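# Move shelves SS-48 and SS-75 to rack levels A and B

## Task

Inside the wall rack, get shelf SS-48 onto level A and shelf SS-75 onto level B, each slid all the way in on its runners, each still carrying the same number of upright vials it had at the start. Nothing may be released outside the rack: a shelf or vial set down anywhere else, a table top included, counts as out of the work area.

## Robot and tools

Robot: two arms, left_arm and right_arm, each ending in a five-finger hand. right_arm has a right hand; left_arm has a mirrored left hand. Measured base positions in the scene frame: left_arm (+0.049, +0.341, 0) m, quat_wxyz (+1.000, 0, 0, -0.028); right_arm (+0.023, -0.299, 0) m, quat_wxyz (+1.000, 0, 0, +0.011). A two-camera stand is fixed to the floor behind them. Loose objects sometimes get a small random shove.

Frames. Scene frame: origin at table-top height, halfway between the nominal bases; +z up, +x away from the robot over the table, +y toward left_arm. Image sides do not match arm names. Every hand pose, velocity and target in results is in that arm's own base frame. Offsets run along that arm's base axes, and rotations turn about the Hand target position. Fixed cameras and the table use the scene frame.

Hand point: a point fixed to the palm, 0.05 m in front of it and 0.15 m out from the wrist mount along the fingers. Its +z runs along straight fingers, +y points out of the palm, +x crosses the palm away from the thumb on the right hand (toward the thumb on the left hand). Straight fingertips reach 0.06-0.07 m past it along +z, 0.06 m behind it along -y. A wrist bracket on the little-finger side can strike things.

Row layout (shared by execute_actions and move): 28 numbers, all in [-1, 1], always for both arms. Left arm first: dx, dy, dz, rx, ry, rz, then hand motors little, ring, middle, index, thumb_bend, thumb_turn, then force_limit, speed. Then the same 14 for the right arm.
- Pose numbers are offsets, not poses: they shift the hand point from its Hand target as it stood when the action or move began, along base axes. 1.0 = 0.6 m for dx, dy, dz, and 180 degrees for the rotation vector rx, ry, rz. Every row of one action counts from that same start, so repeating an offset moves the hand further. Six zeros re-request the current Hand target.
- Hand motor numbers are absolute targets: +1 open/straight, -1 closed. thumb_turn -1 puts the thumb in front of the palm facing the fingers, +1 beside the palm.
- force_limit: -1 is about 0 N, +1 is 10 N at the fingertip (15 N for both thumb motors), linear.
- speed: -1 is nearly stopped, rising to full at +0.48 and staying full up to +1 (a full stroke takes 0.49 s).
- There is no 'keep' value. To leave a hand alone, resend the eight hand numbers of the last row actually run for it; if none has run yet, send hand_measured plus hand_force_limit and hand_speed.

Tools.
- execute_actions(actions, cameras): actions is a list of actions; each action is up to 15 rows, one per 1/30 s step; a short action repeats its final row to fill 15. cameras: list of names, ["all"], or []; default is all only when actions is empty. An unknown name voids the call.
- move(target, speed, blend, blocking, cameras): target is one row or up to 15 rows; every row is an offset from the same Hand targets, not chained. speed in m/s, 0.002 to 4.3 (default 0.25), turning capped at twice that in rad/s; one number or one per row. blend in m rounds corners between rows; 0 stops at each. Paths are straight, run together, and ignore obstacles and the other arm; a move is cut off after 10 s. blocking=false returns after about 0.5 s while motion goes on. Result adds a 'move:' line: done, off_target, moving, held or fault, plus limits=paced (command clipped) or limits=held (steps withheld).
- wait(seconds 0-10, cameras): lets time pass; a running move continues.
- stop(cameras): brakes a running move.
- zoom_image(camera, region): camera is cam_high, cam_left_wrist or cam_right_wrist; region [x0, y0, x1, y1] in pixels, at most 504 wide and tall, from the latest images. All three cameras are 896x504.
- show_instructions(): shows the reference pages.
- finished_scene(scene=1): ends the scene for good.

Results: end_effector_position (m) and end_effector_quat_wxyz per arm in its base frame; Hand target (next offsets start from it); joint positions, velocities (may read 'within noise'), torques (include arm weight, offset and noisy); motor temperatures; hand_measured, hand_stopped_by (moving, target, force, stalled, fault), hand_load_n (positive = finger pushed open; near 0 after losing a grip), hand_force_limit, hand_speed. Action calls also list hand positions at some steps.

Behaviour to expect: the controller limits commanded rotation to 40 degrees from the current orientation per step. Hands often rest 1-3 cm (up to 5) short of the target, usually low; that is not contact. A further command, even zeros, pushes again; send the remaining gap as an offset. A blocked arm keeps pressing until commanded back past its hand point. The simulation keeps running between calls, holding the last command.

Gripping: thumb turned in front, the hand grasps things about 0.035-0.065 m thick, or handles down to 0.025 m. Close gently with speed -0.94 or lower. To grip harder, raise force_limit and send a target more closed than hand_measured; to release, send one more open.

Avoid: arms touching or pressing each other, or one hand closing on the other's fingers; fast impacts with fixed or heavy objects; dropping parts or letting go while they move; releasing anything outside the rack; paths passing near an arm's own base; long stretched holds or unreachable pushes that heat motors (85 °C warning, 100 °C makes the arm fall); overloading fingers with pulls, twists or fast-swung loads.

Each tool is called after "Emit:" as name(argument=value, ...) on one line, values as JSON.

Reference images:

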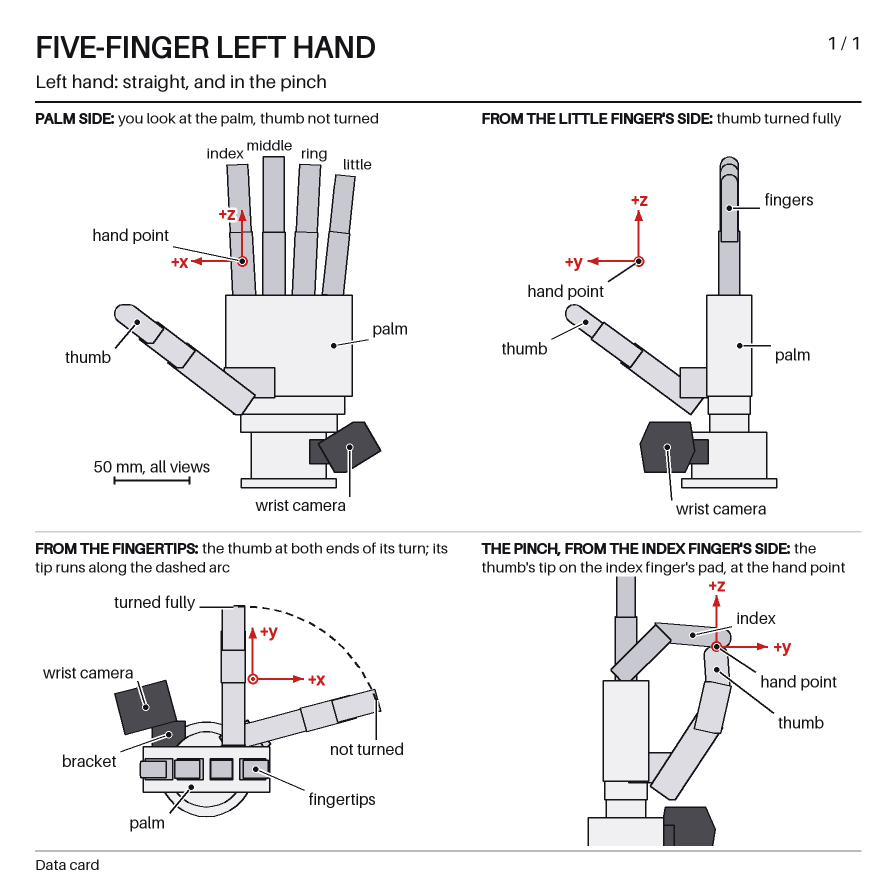

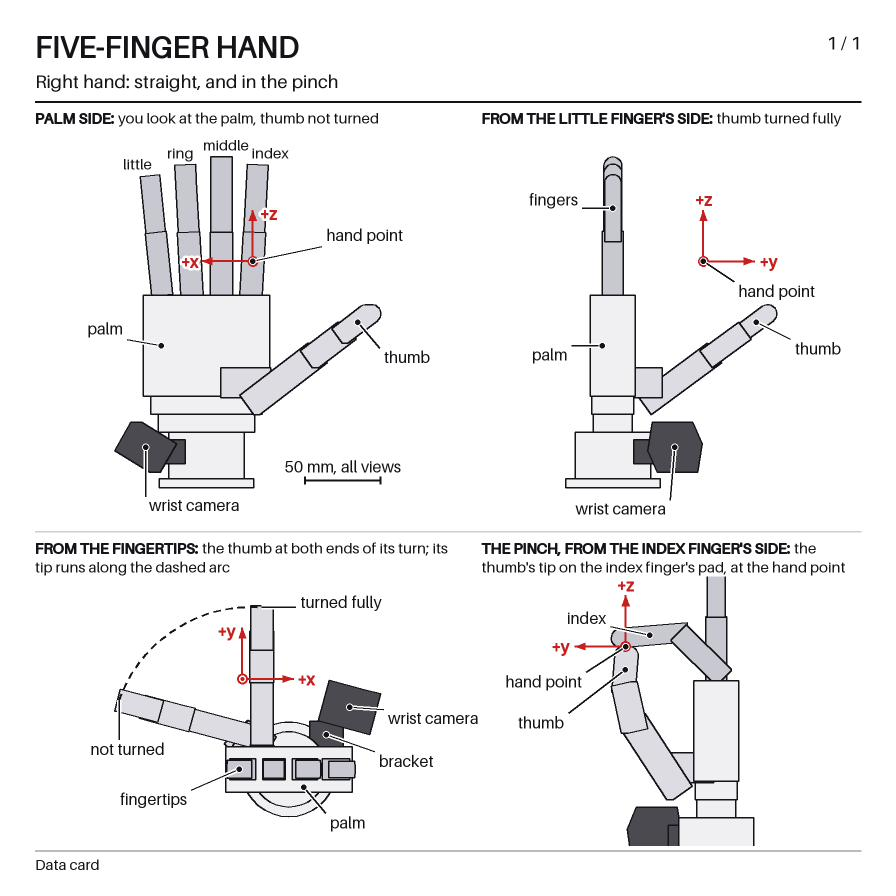

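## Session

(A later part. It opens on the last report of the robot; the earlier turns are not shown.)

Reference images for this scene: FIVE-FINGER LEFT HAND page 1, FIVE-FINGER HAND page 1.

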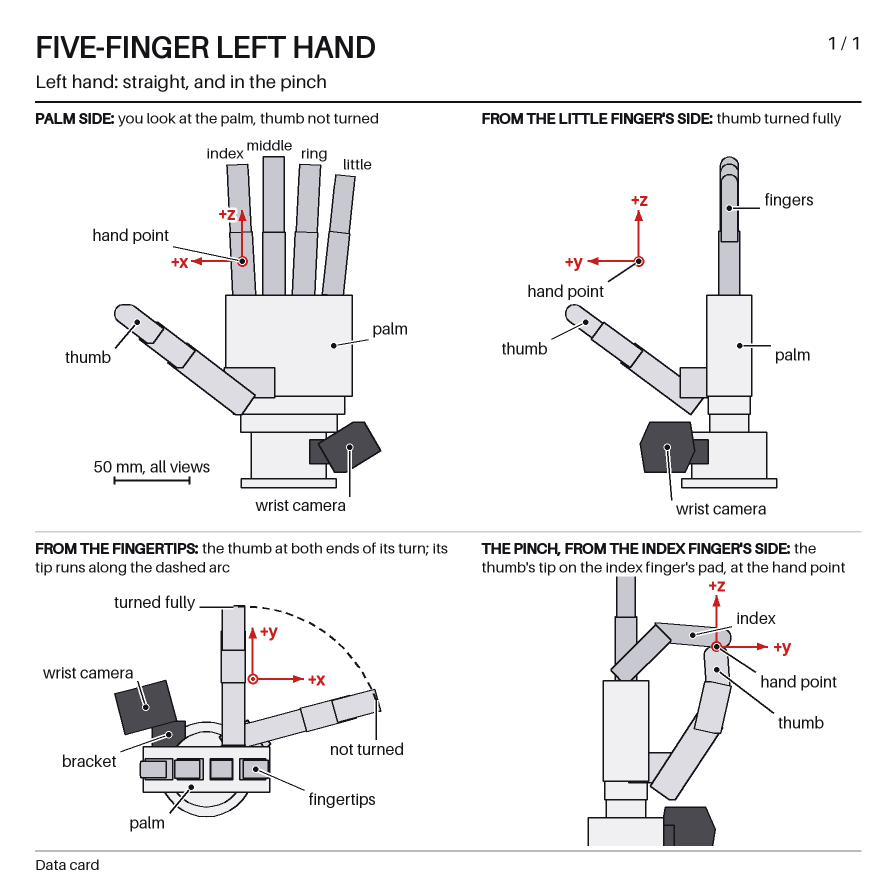

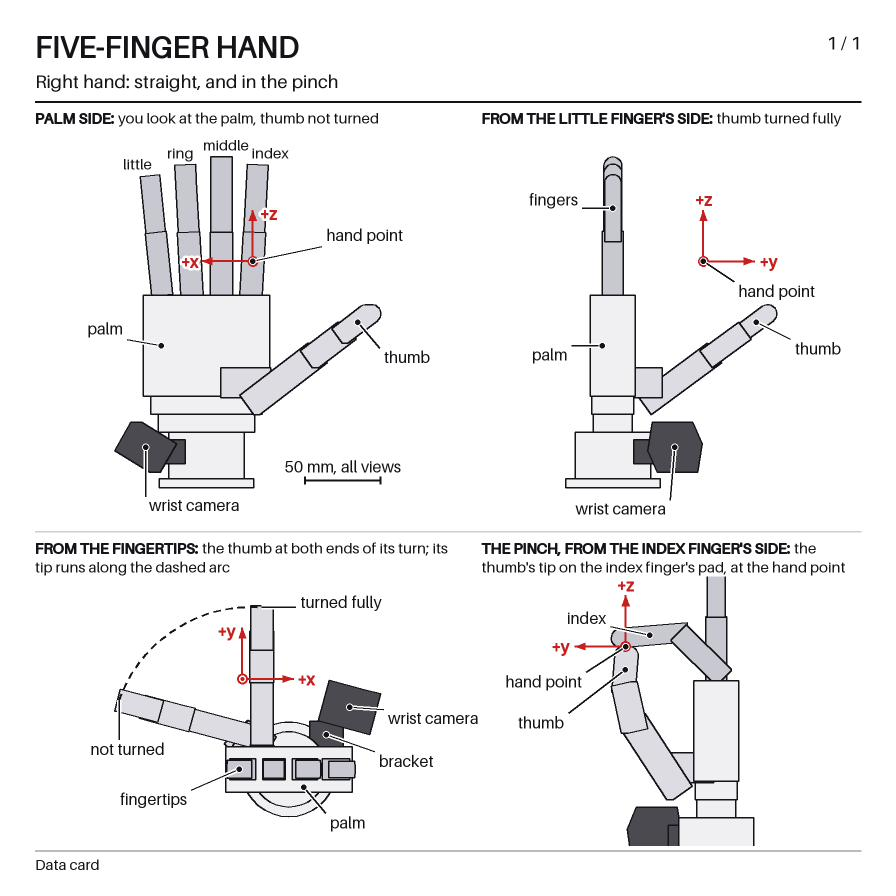

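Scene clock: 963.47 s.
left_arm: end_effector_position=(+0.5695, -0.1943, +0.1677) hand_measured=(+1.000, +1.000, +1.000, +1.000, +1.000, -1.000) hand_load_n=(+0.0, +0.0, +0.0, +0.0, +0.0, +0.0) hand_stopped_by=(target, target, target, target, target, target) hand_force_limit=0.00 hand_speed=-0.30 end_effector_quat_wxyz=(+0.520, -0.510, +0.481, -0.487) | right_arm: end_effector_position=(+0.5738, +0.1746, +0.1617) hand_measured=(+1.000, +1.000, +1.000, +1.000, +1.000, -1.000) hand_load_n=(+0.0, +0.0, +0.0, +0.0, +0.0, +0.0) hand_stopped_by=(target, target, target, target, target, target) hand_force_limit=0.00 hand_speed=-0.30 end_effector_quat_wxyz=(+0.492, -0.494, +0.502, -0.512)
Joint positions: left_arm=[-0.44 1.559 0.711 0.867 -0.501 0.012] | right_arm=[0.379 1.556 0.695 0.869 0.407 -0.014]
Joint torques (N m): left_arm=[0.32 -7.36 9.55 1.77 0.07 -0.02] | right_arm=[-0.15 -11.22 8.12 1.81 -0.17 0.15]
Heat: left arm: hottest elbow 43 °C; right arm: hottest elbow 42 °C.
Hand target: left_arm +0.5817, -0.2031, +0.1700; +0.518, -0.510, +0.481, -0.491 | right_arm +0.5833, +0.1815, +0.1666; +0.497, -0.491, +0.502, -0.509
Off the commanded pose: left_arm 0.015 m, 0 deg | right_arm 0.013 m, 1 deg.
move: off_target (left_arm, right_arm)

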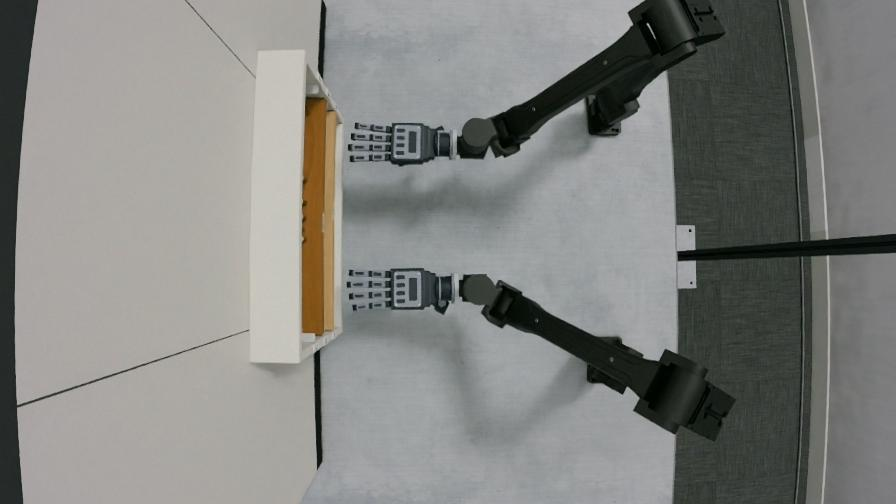

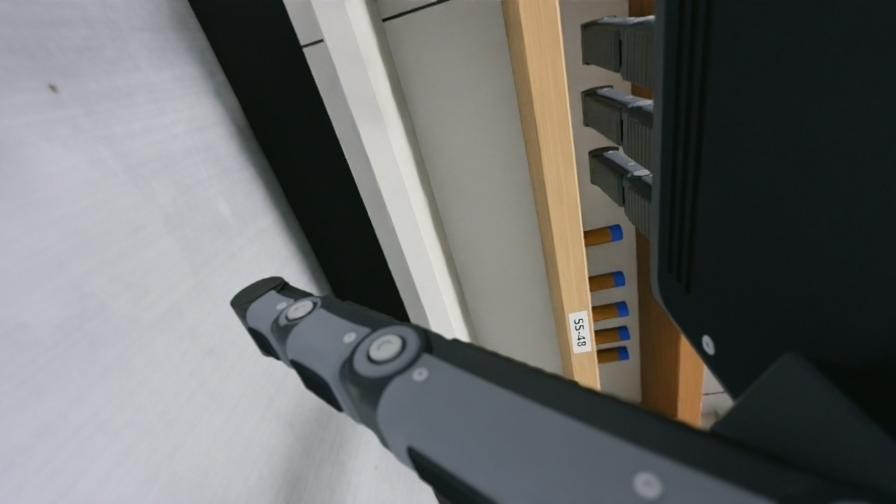

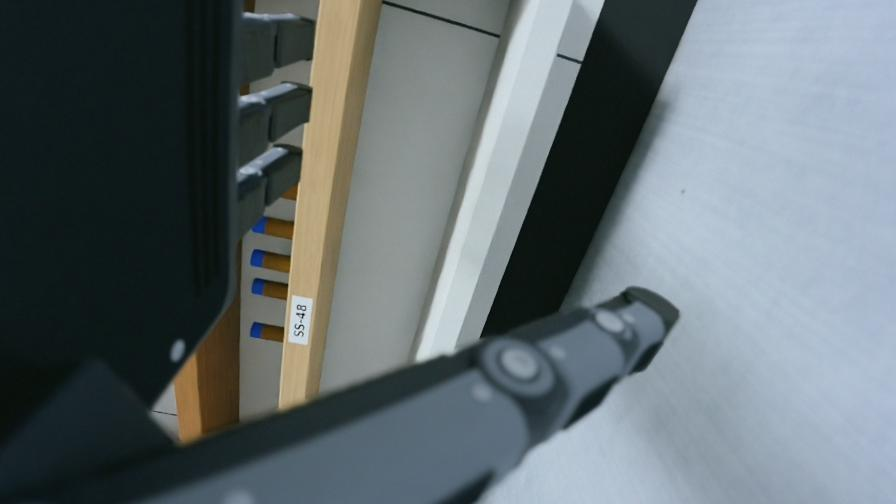

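Emit:
move(target=[0.02,-0.0,0.0,0,0.0,0, 1,1,1,1,1,-1, 0,-0.3, 0.02,0.0,0.0,0,0.0,0, 1,1,1,1,1,-1,0,-0.3], cameras=["cam_left_wrist","cam_right_wrist"], speed=0.05)

Scene clock: 970.07 s.
left_arm: end_effector_position=(+0.5779, -0.2007, +0.1659) hand_measured=(+1.000, +1.000, +1.000, +1.000, +1.000, -1.000) hand_load_n=(+0.0, +0.0, +0.0, +0.0, +0.0, +0.0) hand_stopped_by=(target, target, target, target, target, target) hand_force_limit=0.00 hand_speed=-0.30 end_effector_quat_wxyz=(+0.517, -0.508, +0.486, -0.489) | right_arm: end_effector_position=(+0.5796, +0.1791, +0.1582) hand_measured=(+1.000, +1.000, +1.000, +1.000, +1.000, -1.000) hand_load_n=(+0.0, +0.0, +0.0, +0.0, +0.0, +0.0) hand_stopped_by=(target, target, target, target, target, target) hand_force_limit=0.00 hand_speed=-0.30 end_effector_quat_wxyz=(+0.492, -0.499, +0.501, -0.508)
Joint positions: left_arm=[-0.44 1.582 0.738 0.86 -0.489 0.012] | right_arm=[0.379 1.575 0.712 0.863 0.397 -0.014]
Joint torques (N m): left_arm=[1.14 -8.06 9.99 1.57 0.07 -0.03] | right_arm=[-0.56 -10.7 8.95 1.81 -0.17 0.15]
Heat: left arm: hottest elbow 43 °C; right arm: hottest elbow 42 °C.
Hand target: left_arm +0.5937, -0.2031, +0.1700; +0.518, -0.510, +0.481, -0.491 | right_arm +0.5954, +0.1815, +0.1667; +0.497, -0.491, +0.502, -0.509
Off the commanded pose: left_arm 0.017 m, 1 deg | right_arm 0.018 m, 1 deg.
move: off_target (left_arm, right_arm)
Images, in order (width x height): cam_left_wrist 896x504, cam_right_wrist 896x504.

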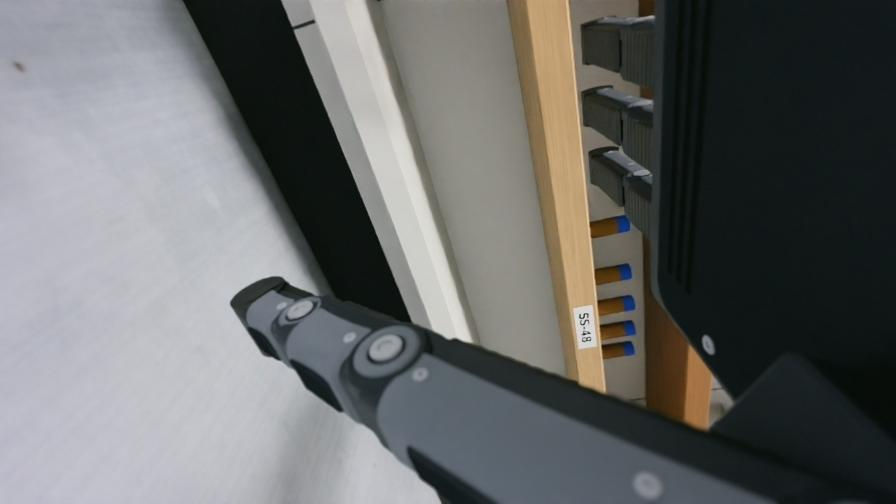

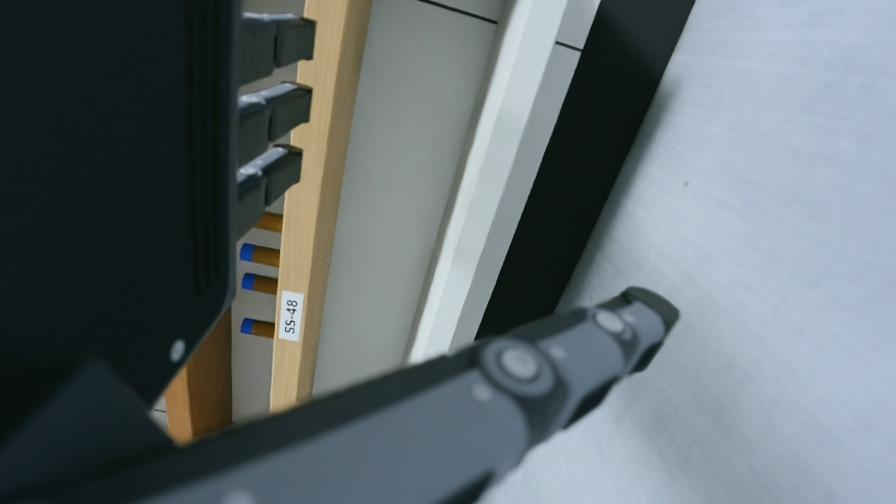

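Emit:
move(target=[0.012,-0.0,-0.022,0,0.0,0, 1,1,1,1,1,-1, 0,-0.3, 0.012,0.0,0.0,0,0.0,0, 1,1,1,1,1,-1,0,-0.3], cameras=["cam_left_wrist","cam_right_wrist","cam_high"], speed=0.05)

Scene clock: 975.77 s.
left_arm: end_effector_position=(+0.5812, -0.2036, +0.1435) hand_measured=(+1.000, +1.000, +1.000, +1.000, +1.000, -1.000) hand_load_n=(+0.0, +0.0, +0.0, +0.0, +0.0, +0.0) hand_stopped_by=(target, target, target, target, target, target) hand_force_limit=0.00 hand_speed=-0.30 end_effector_quat_wxyz=(+0.511, -0.510, +0.499, -0.479) | right_arm: end_effector_position=(+0.5860, +0.1808, +0.1588) hand_measured=(+1.000, +1.000, +1.000, +1.000, +1.000, -1.000) hand_load_n=(+0.0, +0.0, +0.0, +0.0, +0.0, +0.0) hand_stopped_by=(target, target, target, target, target, target) hand_force_limit=0.00 hand_speed=-0.30 end_effector_quat_wxyz=(+0.493, -0.499, +0.500, -0.508)
Joint positions: left_arm=[-0.44 1.628 0.745 0.862 -0.483 0.012] | right_arm=[0.376 1.588 0.731 0.859 0.391 -0.014]
Joint torques (N m): left_arm=[1.49 -8.94 9.74 2.93 0.04 -0.02] | right_arm=[-1.26 -11.22 9.05 1.84 -0.15 0.16]
Heat: left arm: hottest elbow 43 °C; right arm: hottest elbow 42 °C.
Hand target: left_arm +0.6008, -0.2032, +0.1566; +0.518, -0.510, +0.481, -0.490 | right_arm +0.6025, +0.1815, +0.1667; +0.497, -0.491, +0.502, -0.509
Off the commanded pose: left_arm 0.024 m, 3 deg | right_arm 0.018 m, 1 deg.
move: off_target (left_arm, right_arm)

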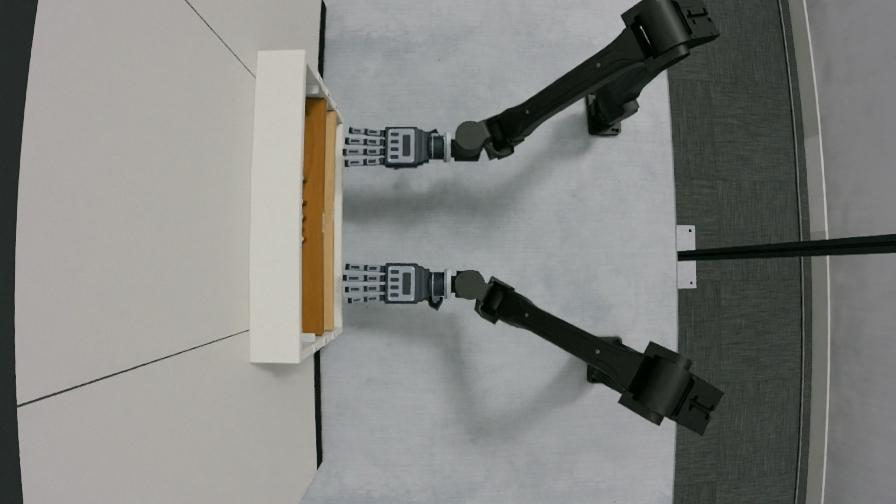

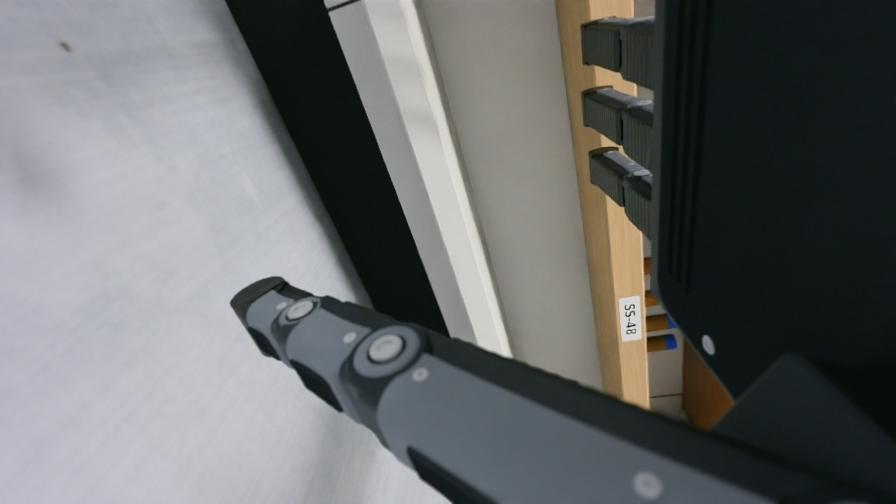

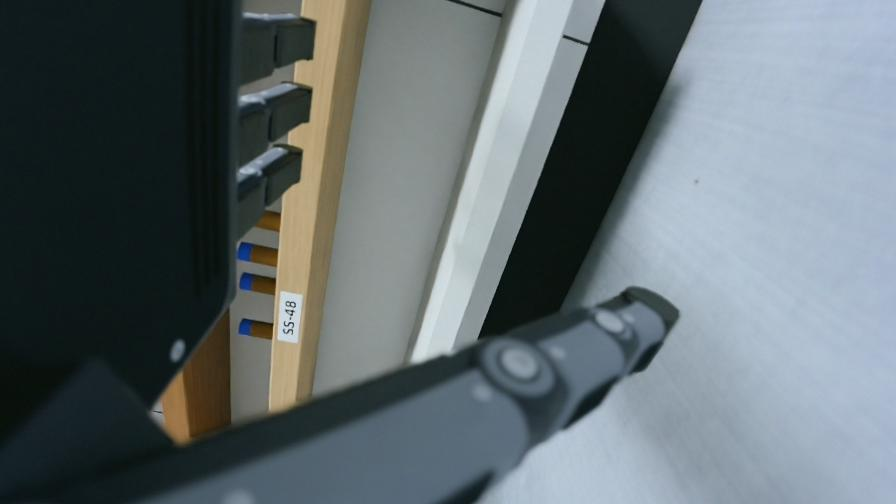

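Emit:
move(target=[0.008,-0.0,0.03,0,-0.01,0, 1,1,1,1,1,-1, 0,-0.3, 0.012,0.0,0.0,0,0.0,0, 1,1,1,1,1,-1,0,-0.3], cameras=["cam_left_wrist","cam_right_wrist","cam_high"], speed=0.05)

Scene clock: 983.63 s.
left_arm: end_effector_position=(+0.5873, -0.2049, +0.1531) hand_measured=(+1.000, +1.000, +1.000, +1.000, +1.000, -1.000) hand_load_n=(+0.0, +0.0, +0.0, +0.0, +0.0, +0.0) hand_stopped_by=(target, target, target, target, target, target) hand_force_limit=0.00 hand_speed=-0.30 end_effector_quat_wxyz=(+0.514, -0.508, +0.492, -0.486) | right_arm: end_effector_position=(+0.5933, +0.1808, +0.1590) hand_measured=(+1.000, +1.000, +1.000, +1.000, +1.000, -1.000) hand_load_n=(+0.0, +0.0, +0.0, +0.0, +0.0, +0.5) hand_stopped_by=(target, target, target, target, target, target) hand_force_limit=0.00 hand_speed=-0.30 end_effector_quat_wxyz=(+0.493, -0.499, +0.500, -0.508)
Joint positions: left_arm=[-0.436 1.628 0.761 0.868 -0.48 0.012] | right_arm=[0.37 1.602 0.75 0.854 0.385 -0.014]
Joint torques (N m): left_arm=[1.9 -9.52 9.66 2.99 0.06 0.13] | right_arm=[-1.26 -11.58 9.07 1.74 -0.18 0.17]
Heat: left arm: hottest elbow 43 °C; right arm: hottest elbow 42 °C.
Hand target: left_arm +0.6058, -0.2030, +0.1748; +0.525, -0.502, +0.473, -0.499 | right_arm +0.6098, +0.1815, +0.1667; +0.497, -0.491, +0.502, -0.509
Off the commanded pose: left_arm 0.028 m, 3 deg | right_arm 0.018 m, 1 deg.
move: off_target (left_arm, right_arm)

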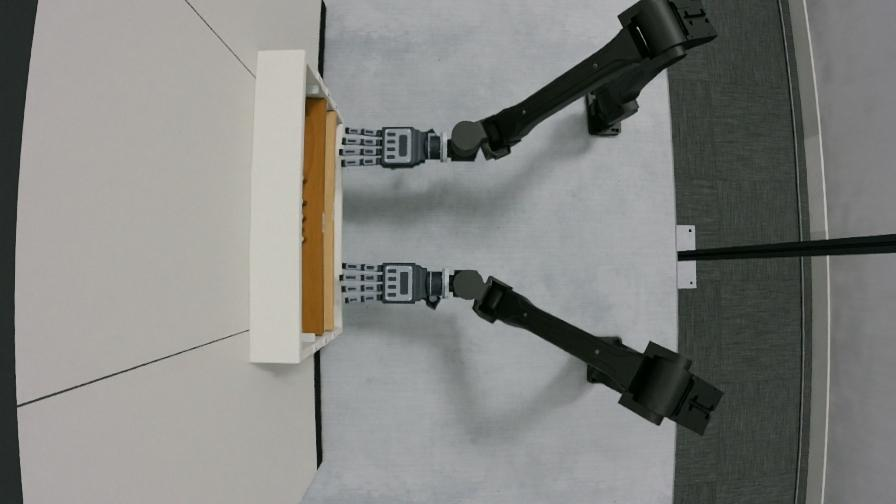

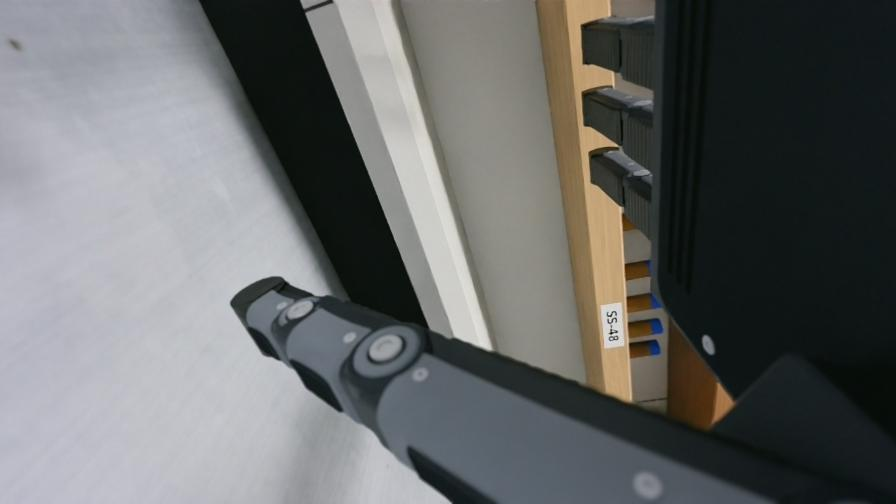

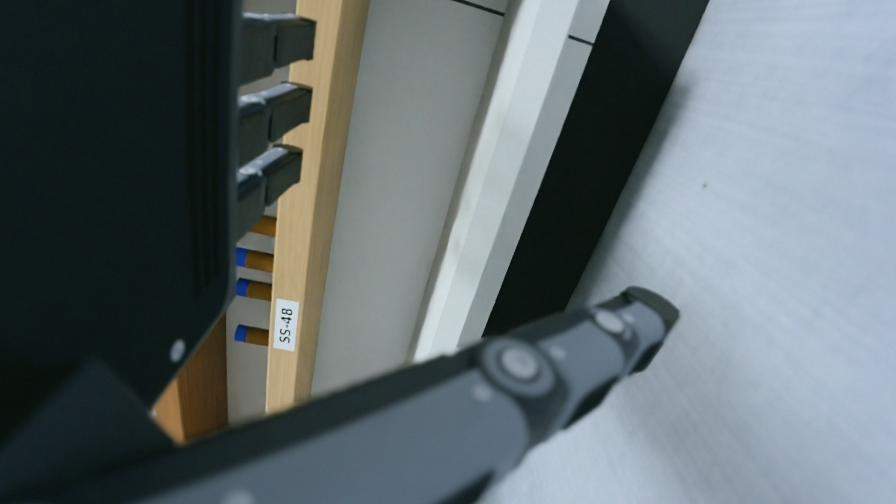

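Emit:
move(target=[0.018,-0.0,0.008,0,-0.0,0, 1,1,1,1,1,-1, 0,-0.3, 0.018,0.0,0.0,0,0.0,0, 1,1,1,1,1,-1,0,-0.3], cameras=["cam_left_wrist","cam_right_wrist","cam_high"], speed=0.03)

Emit:
zoom_image(camera="cam_high", region=[310, 90, 370, 180])

Emit:
zoom_image(camera="cam_high", region=[310, 260, 370, 350])

Scene clock: 988.43 s.
left_arm: end_effector_position=(+0.5994, -0.2055, +0.1700) hand_measured=(+1.000, +1.000, +1.000, +1.000, +1.000, -1.000) hand_load_n=(+0.0, +0.0, +0.0, +0.0, +0.0, +0.0) hand_stopped_by=(target, target, target, target, target, target) hand_force_limit=0.00 hand_speed=-0.30 end_effector_quat_wxyz=(+0.518, -0.504, +0.481, -0.497) | right_arm: end_effector_position=(+0.6033, +0.1810, +0.1597) hand_measured=(+1.000, +1.000, +1.000, +1.000, +1.000, -1.000) hand_load_n=(+0.0, +0.0, +0.0, +0.0, +0.0, +0.0) hand_stopped_by=(target, target, target, target, target, target) hand_force_limit=0.00 hand_speed=-0.30 end_effector_quat_wxyz=(+0.493, -0.499, +0.500, -0.508)
Joint positions: left_arm=[-0.426 1.628 0.794 0.868 -0.47 0.012] | right_arm=[0.362 1.621 0.777 0.848 0.377 -0.014]
Joint torques (N m): left_arm=[1.96 -9.58 9.87 2.04 0.09 0.12] | right_arm=[-1.14 -11.69 9.28 1.77 -0.17 0.15]
Heat: left arm: hottest elbow 43 °C; right arm: hottest elbow 41 °C.
Hand target: left_arm +0.6165, -0.2031, +0.1795; +0.525, -0.502, +0.473, -0.499 | right_arm +0.6206, +0.1814, +0.1669; +0.498, -0.491, +0.502, -0.509
Off the commanded pose: left_arm 0.020 m, 1 deg | right_arm 0.019 m, 1 deg.
move: off_target (left_arm, right_arm)

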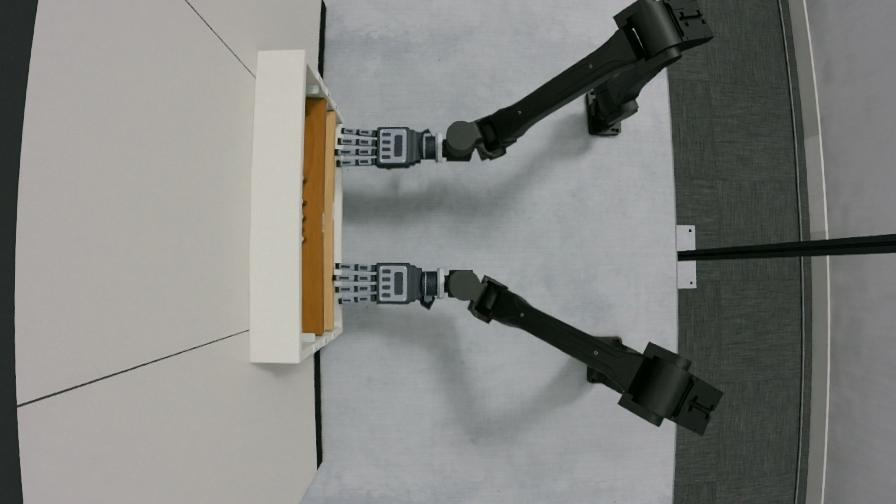

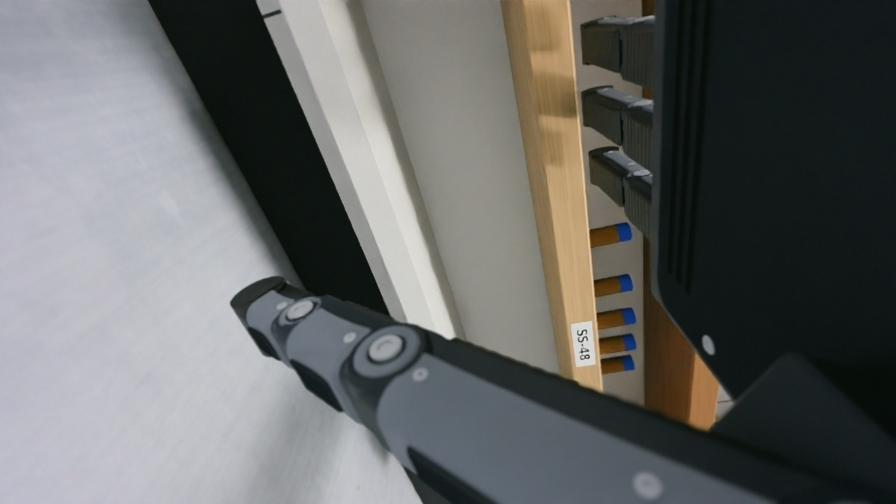

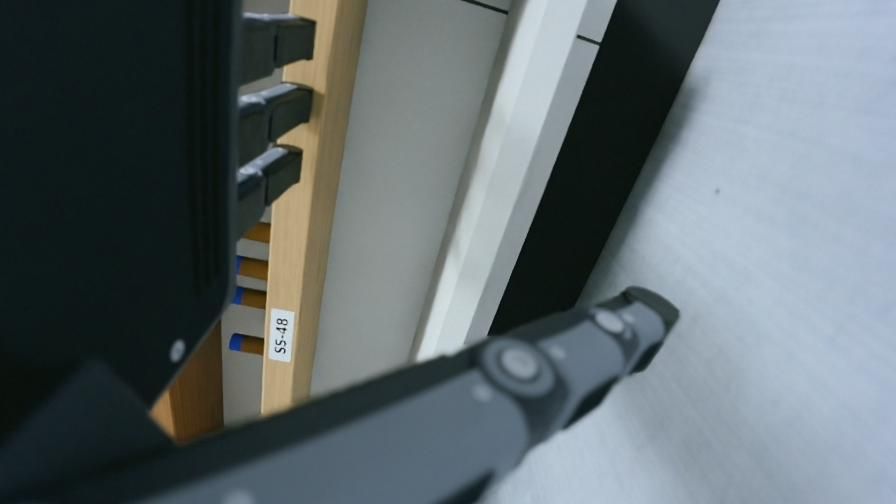

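Scaled by 5.600 from the camera's 896x504 image, which has a finer 1280x720 frame.

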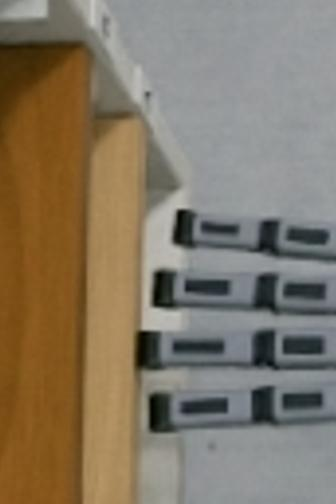

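Scaled by 5.600 from the camera's 896x504 image, which has a finer 1280x720 frame.

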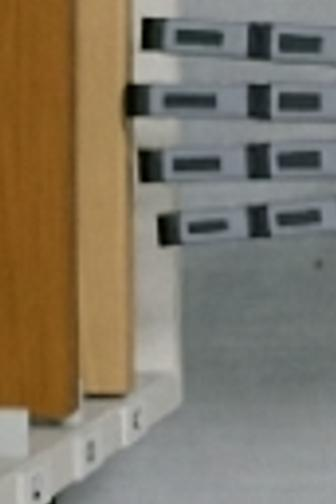

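Emit:
move(target=[-0.035,-0.0,-0.015,0,0.006,0, 1,1,1,1,1,-1, 0,-0.3, 0.012,0.0,0.0,0,0.0,0, 1,1,1,1,1,-1,0,-0.3], cameras=["cam_left_wrist","cam_high"], speed=0.03)

Emit:
zoom_image(camera="cam_high", region=[310, 90, 370, 180])

Emit:
zoom_image(camera="cam_high", region=[310, 290, 370, 350])

Scene clock: 996.17 s.
left_arm: end_effector_position=(+0.5996, -0.2029, +0.1699) hand_measured=(+1.000, +1.000, +1.000, +1.000, +1.000, -1.000) hand_load_n=(+0.0, +0.0, +0.0, +0.0, +0.0, +0.0) hand_stopped_by=(target, target, target, target, target, target) hand_force_limit=0.00 hand_speed=-0.30 end_effector_quat_wxyz=(+0.521, -0.507, +0.477, -0.494) | right_arm: end_effector_position=(+0.6067, +0.1816, +0.1597) hand_measured=(+1.000, +1.000, +1.000, +1.000, +1.000, -1.000) hand_load_n=(+0.0, +0.0, +0.0, +0.0, +0.0, +0.0) hand_stopped_by=(target, target, target, target, target, target) hand_force_limit=0.00 hand_speed=-0.30 end_effector_quat_wxyz=(+0.494, -0.499, +0.499, -0.507)
Joint positions: left_arm=[-0.426 1.628 0.794 0.868 -0.483 0.012] | right_arm=[0.359 1.628 0.786 0.845 0.373 -0.014]
Joint torques (N m): left_arm=[0.56 -11.87 5.72 2.1 -0.13 0.05] | right_arm=[-1.55 -11.16 10.03 1.66 -0.25 0.16]
Heat: left arm: hottest elbow 43 °C; right arm: hottest elbow 41 °C.
Hand target: left_arm +0.5955, -0.2030, +0.1705; +0.521, -0.507, +0.478, -0.494 | right_arm +0.6278, +0.1816, +0.1670; +0.498, -0.491, +0.502, -0.509
Off the commanded pose: left_arm 0.004 m, 0 deg | right_arm 0.022 m, 1 deg.
move: off_target (right_arm)
Images, in order (width x height): cam_high 896x504, cam_left_wrist 896x504.

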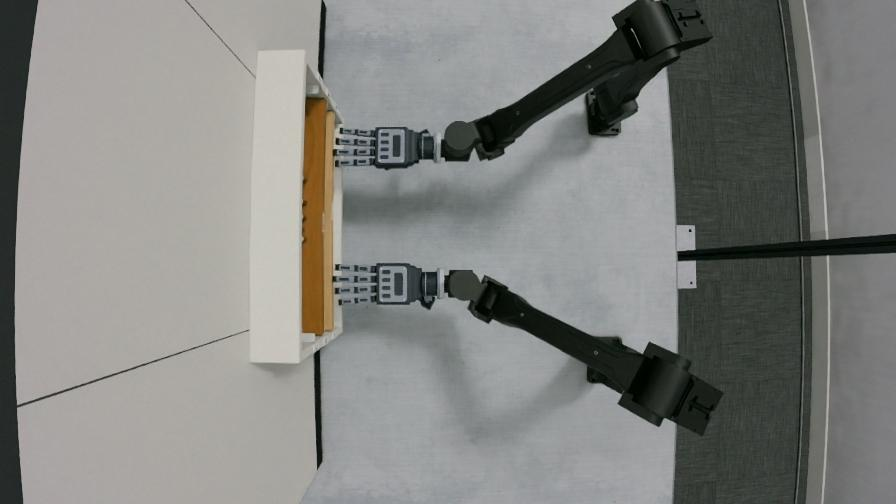

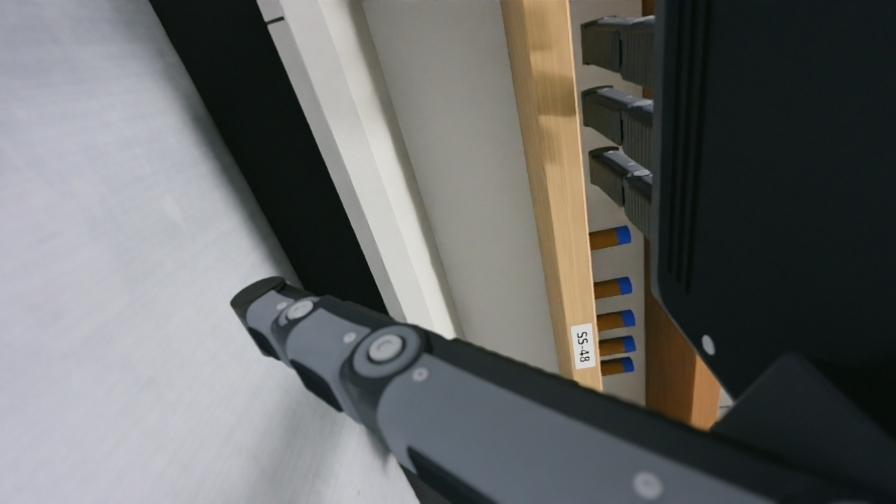

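Scaled by 5.600 from the camera's 896x504 image, which has a finer 1280x720 frame.

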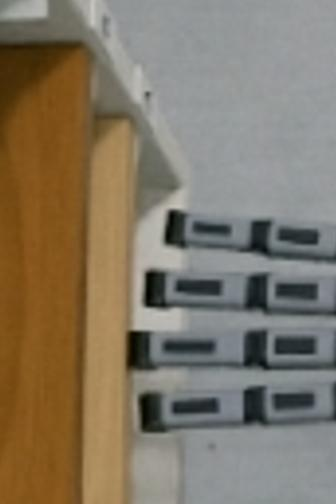

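Scaled by 8.400 from the camera's 896x504 image, which has a finer 1280x720 frame.

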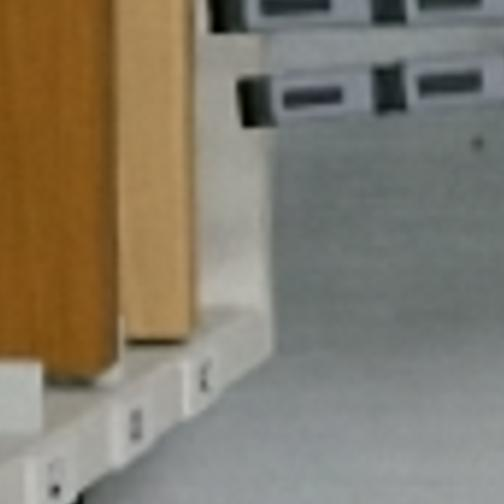

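Emit:
move(target=[-0.04,-0.0,-0.02,0,0.01,0, 1,1,1,1,1,-1, 0,-0.3, 0.01,0.0,0.0,0,0.0,0, 1,1,1,1,1,-1,0,-0.3], cameras=["cam_left_wrist","cam_high"], speed=0.03)

Emit:
zoom_image(camera="cam_high", region=[310, 90, 370, 180])

Emit:
zoom_image(camera="cam_high", region=[310, 290, 370, 350])

Scene clock: 1004.30 s.
left_arm: end_effector_position=(+0.5798, -0.1969, +0.1589) hand_measured=(+1.000, +1.000, +1.000, +1.000, +1.000, -1.000) hand_load_n=(+0.0, +0.0, -0.5, +0.0, +0.0, +0.0) hand_stopped_by=(target, target, target, target, target, target) hand_force_limit=0.00 hand_speed=-0.30 end_effector_quat_wxyz=(+0.520, -0.513, +0.483, -0.483) | right_arm: end_effector_position=(+0.6076, +0.1819, +0.1594) hand_measured=(+1.000, +1.000, +1.000, +1.000, +1.000, -1.000) hand_load_n=(+0.0, +0.0, +0.0, +0.0, +0.0, +0.0) hand_stopped_by=(target, target, target, target, target, target) hand_force_limit=0.00 hand_speed=-0.30 end_effector_quat_wxyz=(+0.494, -0.500, +0.499, -0.507)
Joint positions: left_arm=[-0.437 1.599 0.738 0.868 -0.505 0.011] | right_arm=[0.358 1.63 0.788 0.845 0.37 -0.014]
Joint torques (N m): left_arm=[-0.56 -11.46 5.41 1.72 -0.13 -0.12] | right_arm=[-1.73 -10.81 10.66 1.48 -0.32 0.16]
Heat: left arm: hottest elbow 43 °C; right arm: hottest elbow 42 °C.
Hand target: left_arm +0.5716, -0.2031, +0.1587; +0.513, -0.514, +0.486, -0.486 | right_arm +0.6337, +0.1815, +0.1666; +0.497, -0.491, +0.502, -0.509
Off the commanded pose: left_arm 0.010 m, 1 deg | right_arm 0.027 m, 1 deg.
move: off_target (right_arm)
Images, in order (width x height): cam_high 896x504, cam_left_wrist 896x504.

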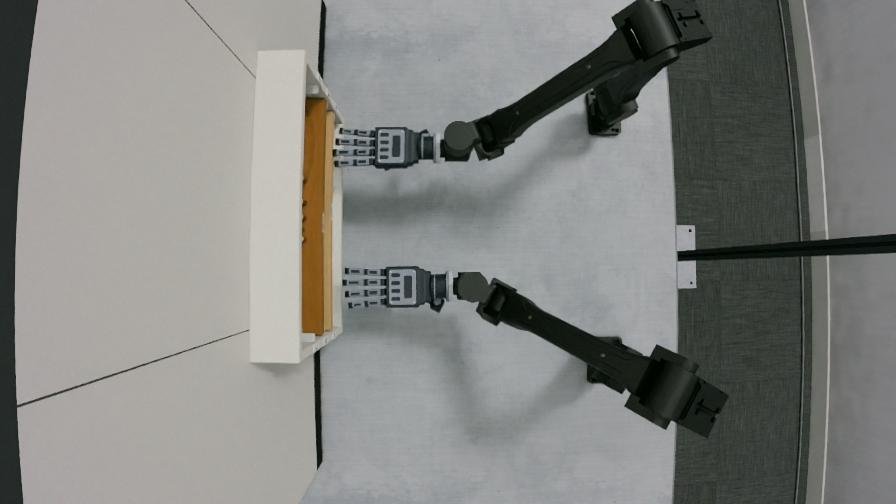

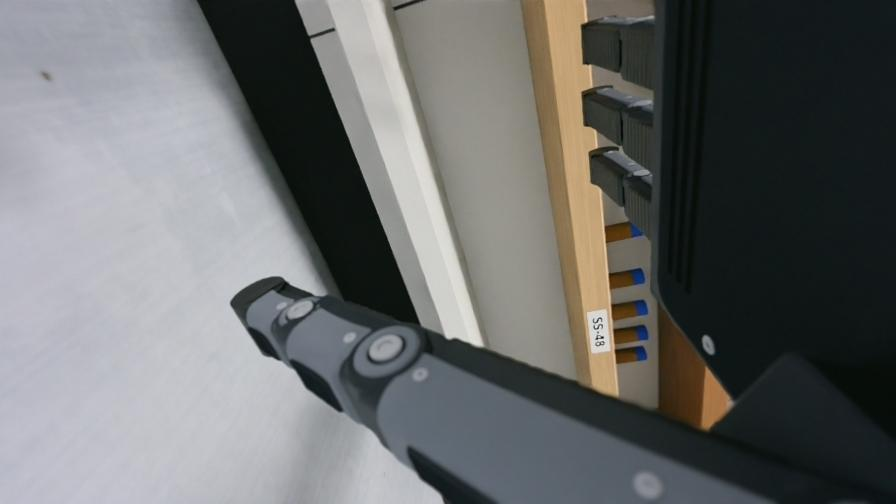

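Scaled by 5.600 from the camera's 896x504 image, which has a finer 1280x720 frame.

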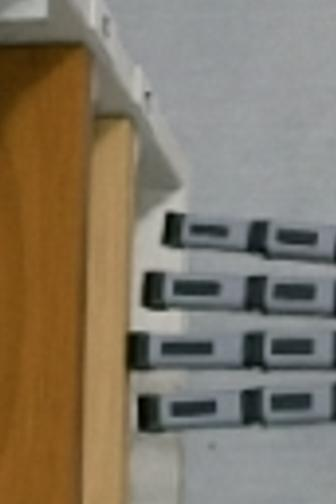

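Scaled by 8.400 from the camera's 896x504 image, which has a finer 1280x720 frame.

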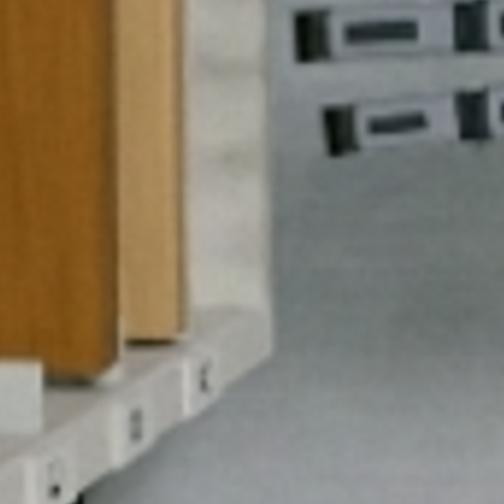

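Emit:
move(target=[-0.12,-0.0,0.0,0,0.0,0, 1,1,1,1,1,-1, 0,-0.3, -0.22,0.0,0.0,0,0.0,0, 1,1,1,1,1,-1,0,-0.3], cameras=["all"], speed=0.12)

Emit:
zoom_image(camera="cam_high", region=[290, 80, 370, 220])

Emit:
zoom_image(camera="cam_high", region=[290, 220, 370, 360])

Scene clock: 1020.50 s.
left_arm: end_effector_position=(+0.5055, -0.1983, +0.1546) hand_measured=(+1.000, +1.000, +1.000, +1.000, +1.000, -1.000) hand_load_n=(+0.0, +0.0, +0.0, +0.0, +0.0, +0.0) hand_stopped_by=(target, target, target, target, target, target) hand_force_limit=0.00 hand_speed=-0.30 end_effector_quat_wxyz=(+0.517, -0.515, +0.491, -0.475) | right_arm: end_effector_position=(+0.5050, +0.1791, +0.1663) hand_measured=(+1.000, +1.000, +1.000, +1.000, +1.000, -1.000) hand_load_n=(+0.0, -0.5, -0.5, +0.0, +0.0, +0.0) hand_stopped_by=(target, target, target, target, target, target) hand_force_limit=0.00 hand_speed=-0.30 end_effector_quat_wxyz=(+0.492, -0.494, +0.502, -0.511)
Joint positions: left_arm=[-0.528 1.449 0.565 0.868 -0.594 0.01] | right_arm=[0.463 1.397 0.534 0.87 0.489 -0.014]
Joint torques (N m): left_arm=[-0.44 -8.88 5.42 2.7 -0.15 -0.09] | right_arm=[0.21 -9.41 5.48 2.84 0.09 0.14]
Motor temperatures (°C): left_arm=[33 31 42 29 27 25] | right_arm=[27 32 41 27 28 27]
Heat: left arm: hottest elbow 42 °C; right arm: hottest elbow 41 °C.
Hand target: left_arm +0.4995, -0.2030, +0.1586; +0.513, -0.514, +0.486, -0.486 | right_arm +0.5018, +0.1816, +0.1667; +0.497, -0.491, +0.502, -0.509
Off the commanded pose: left_arm 0.009 m, 1 deg | right_arm 0.004 m, 1 deg.
move: done

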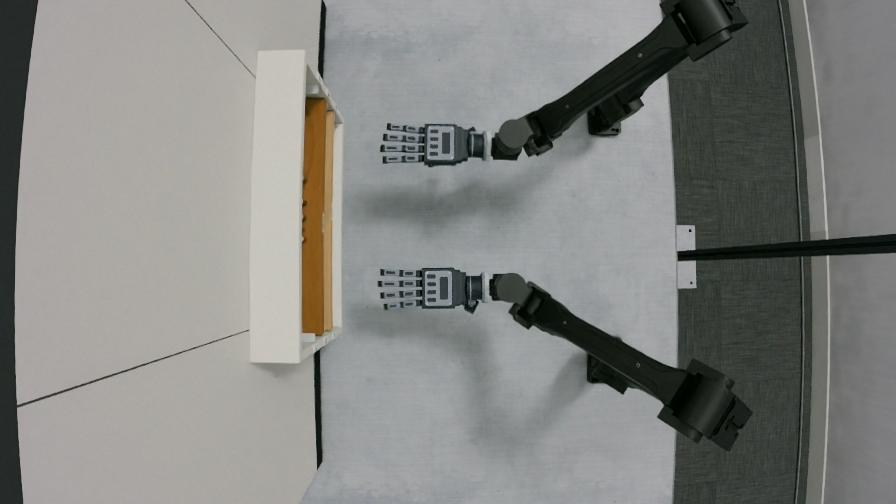

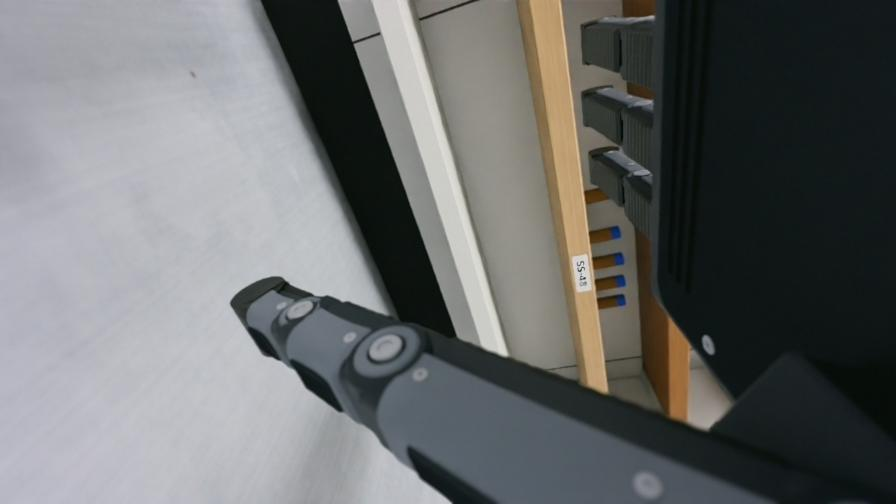

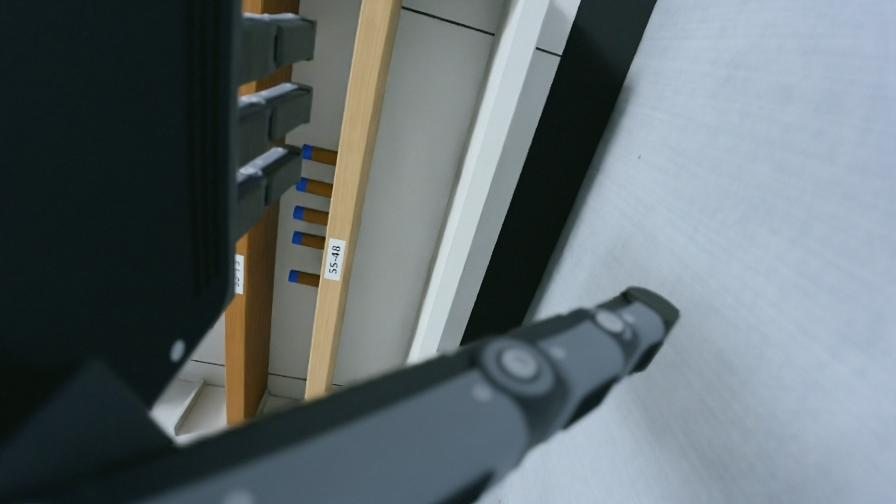

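Scaled by 3.600 from the camera's 896x504 image, which has a finer 1280x720 frame.

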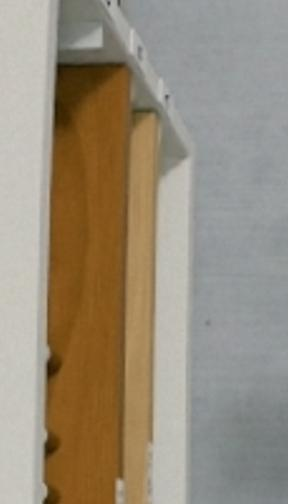

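Scaled by 3.600 from the camera's 896x504 image, which has a finer 1280x720 frame.

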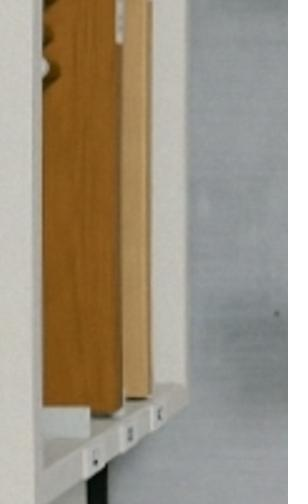

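Emit:
finished_scene()

The scene is finished: the task was done.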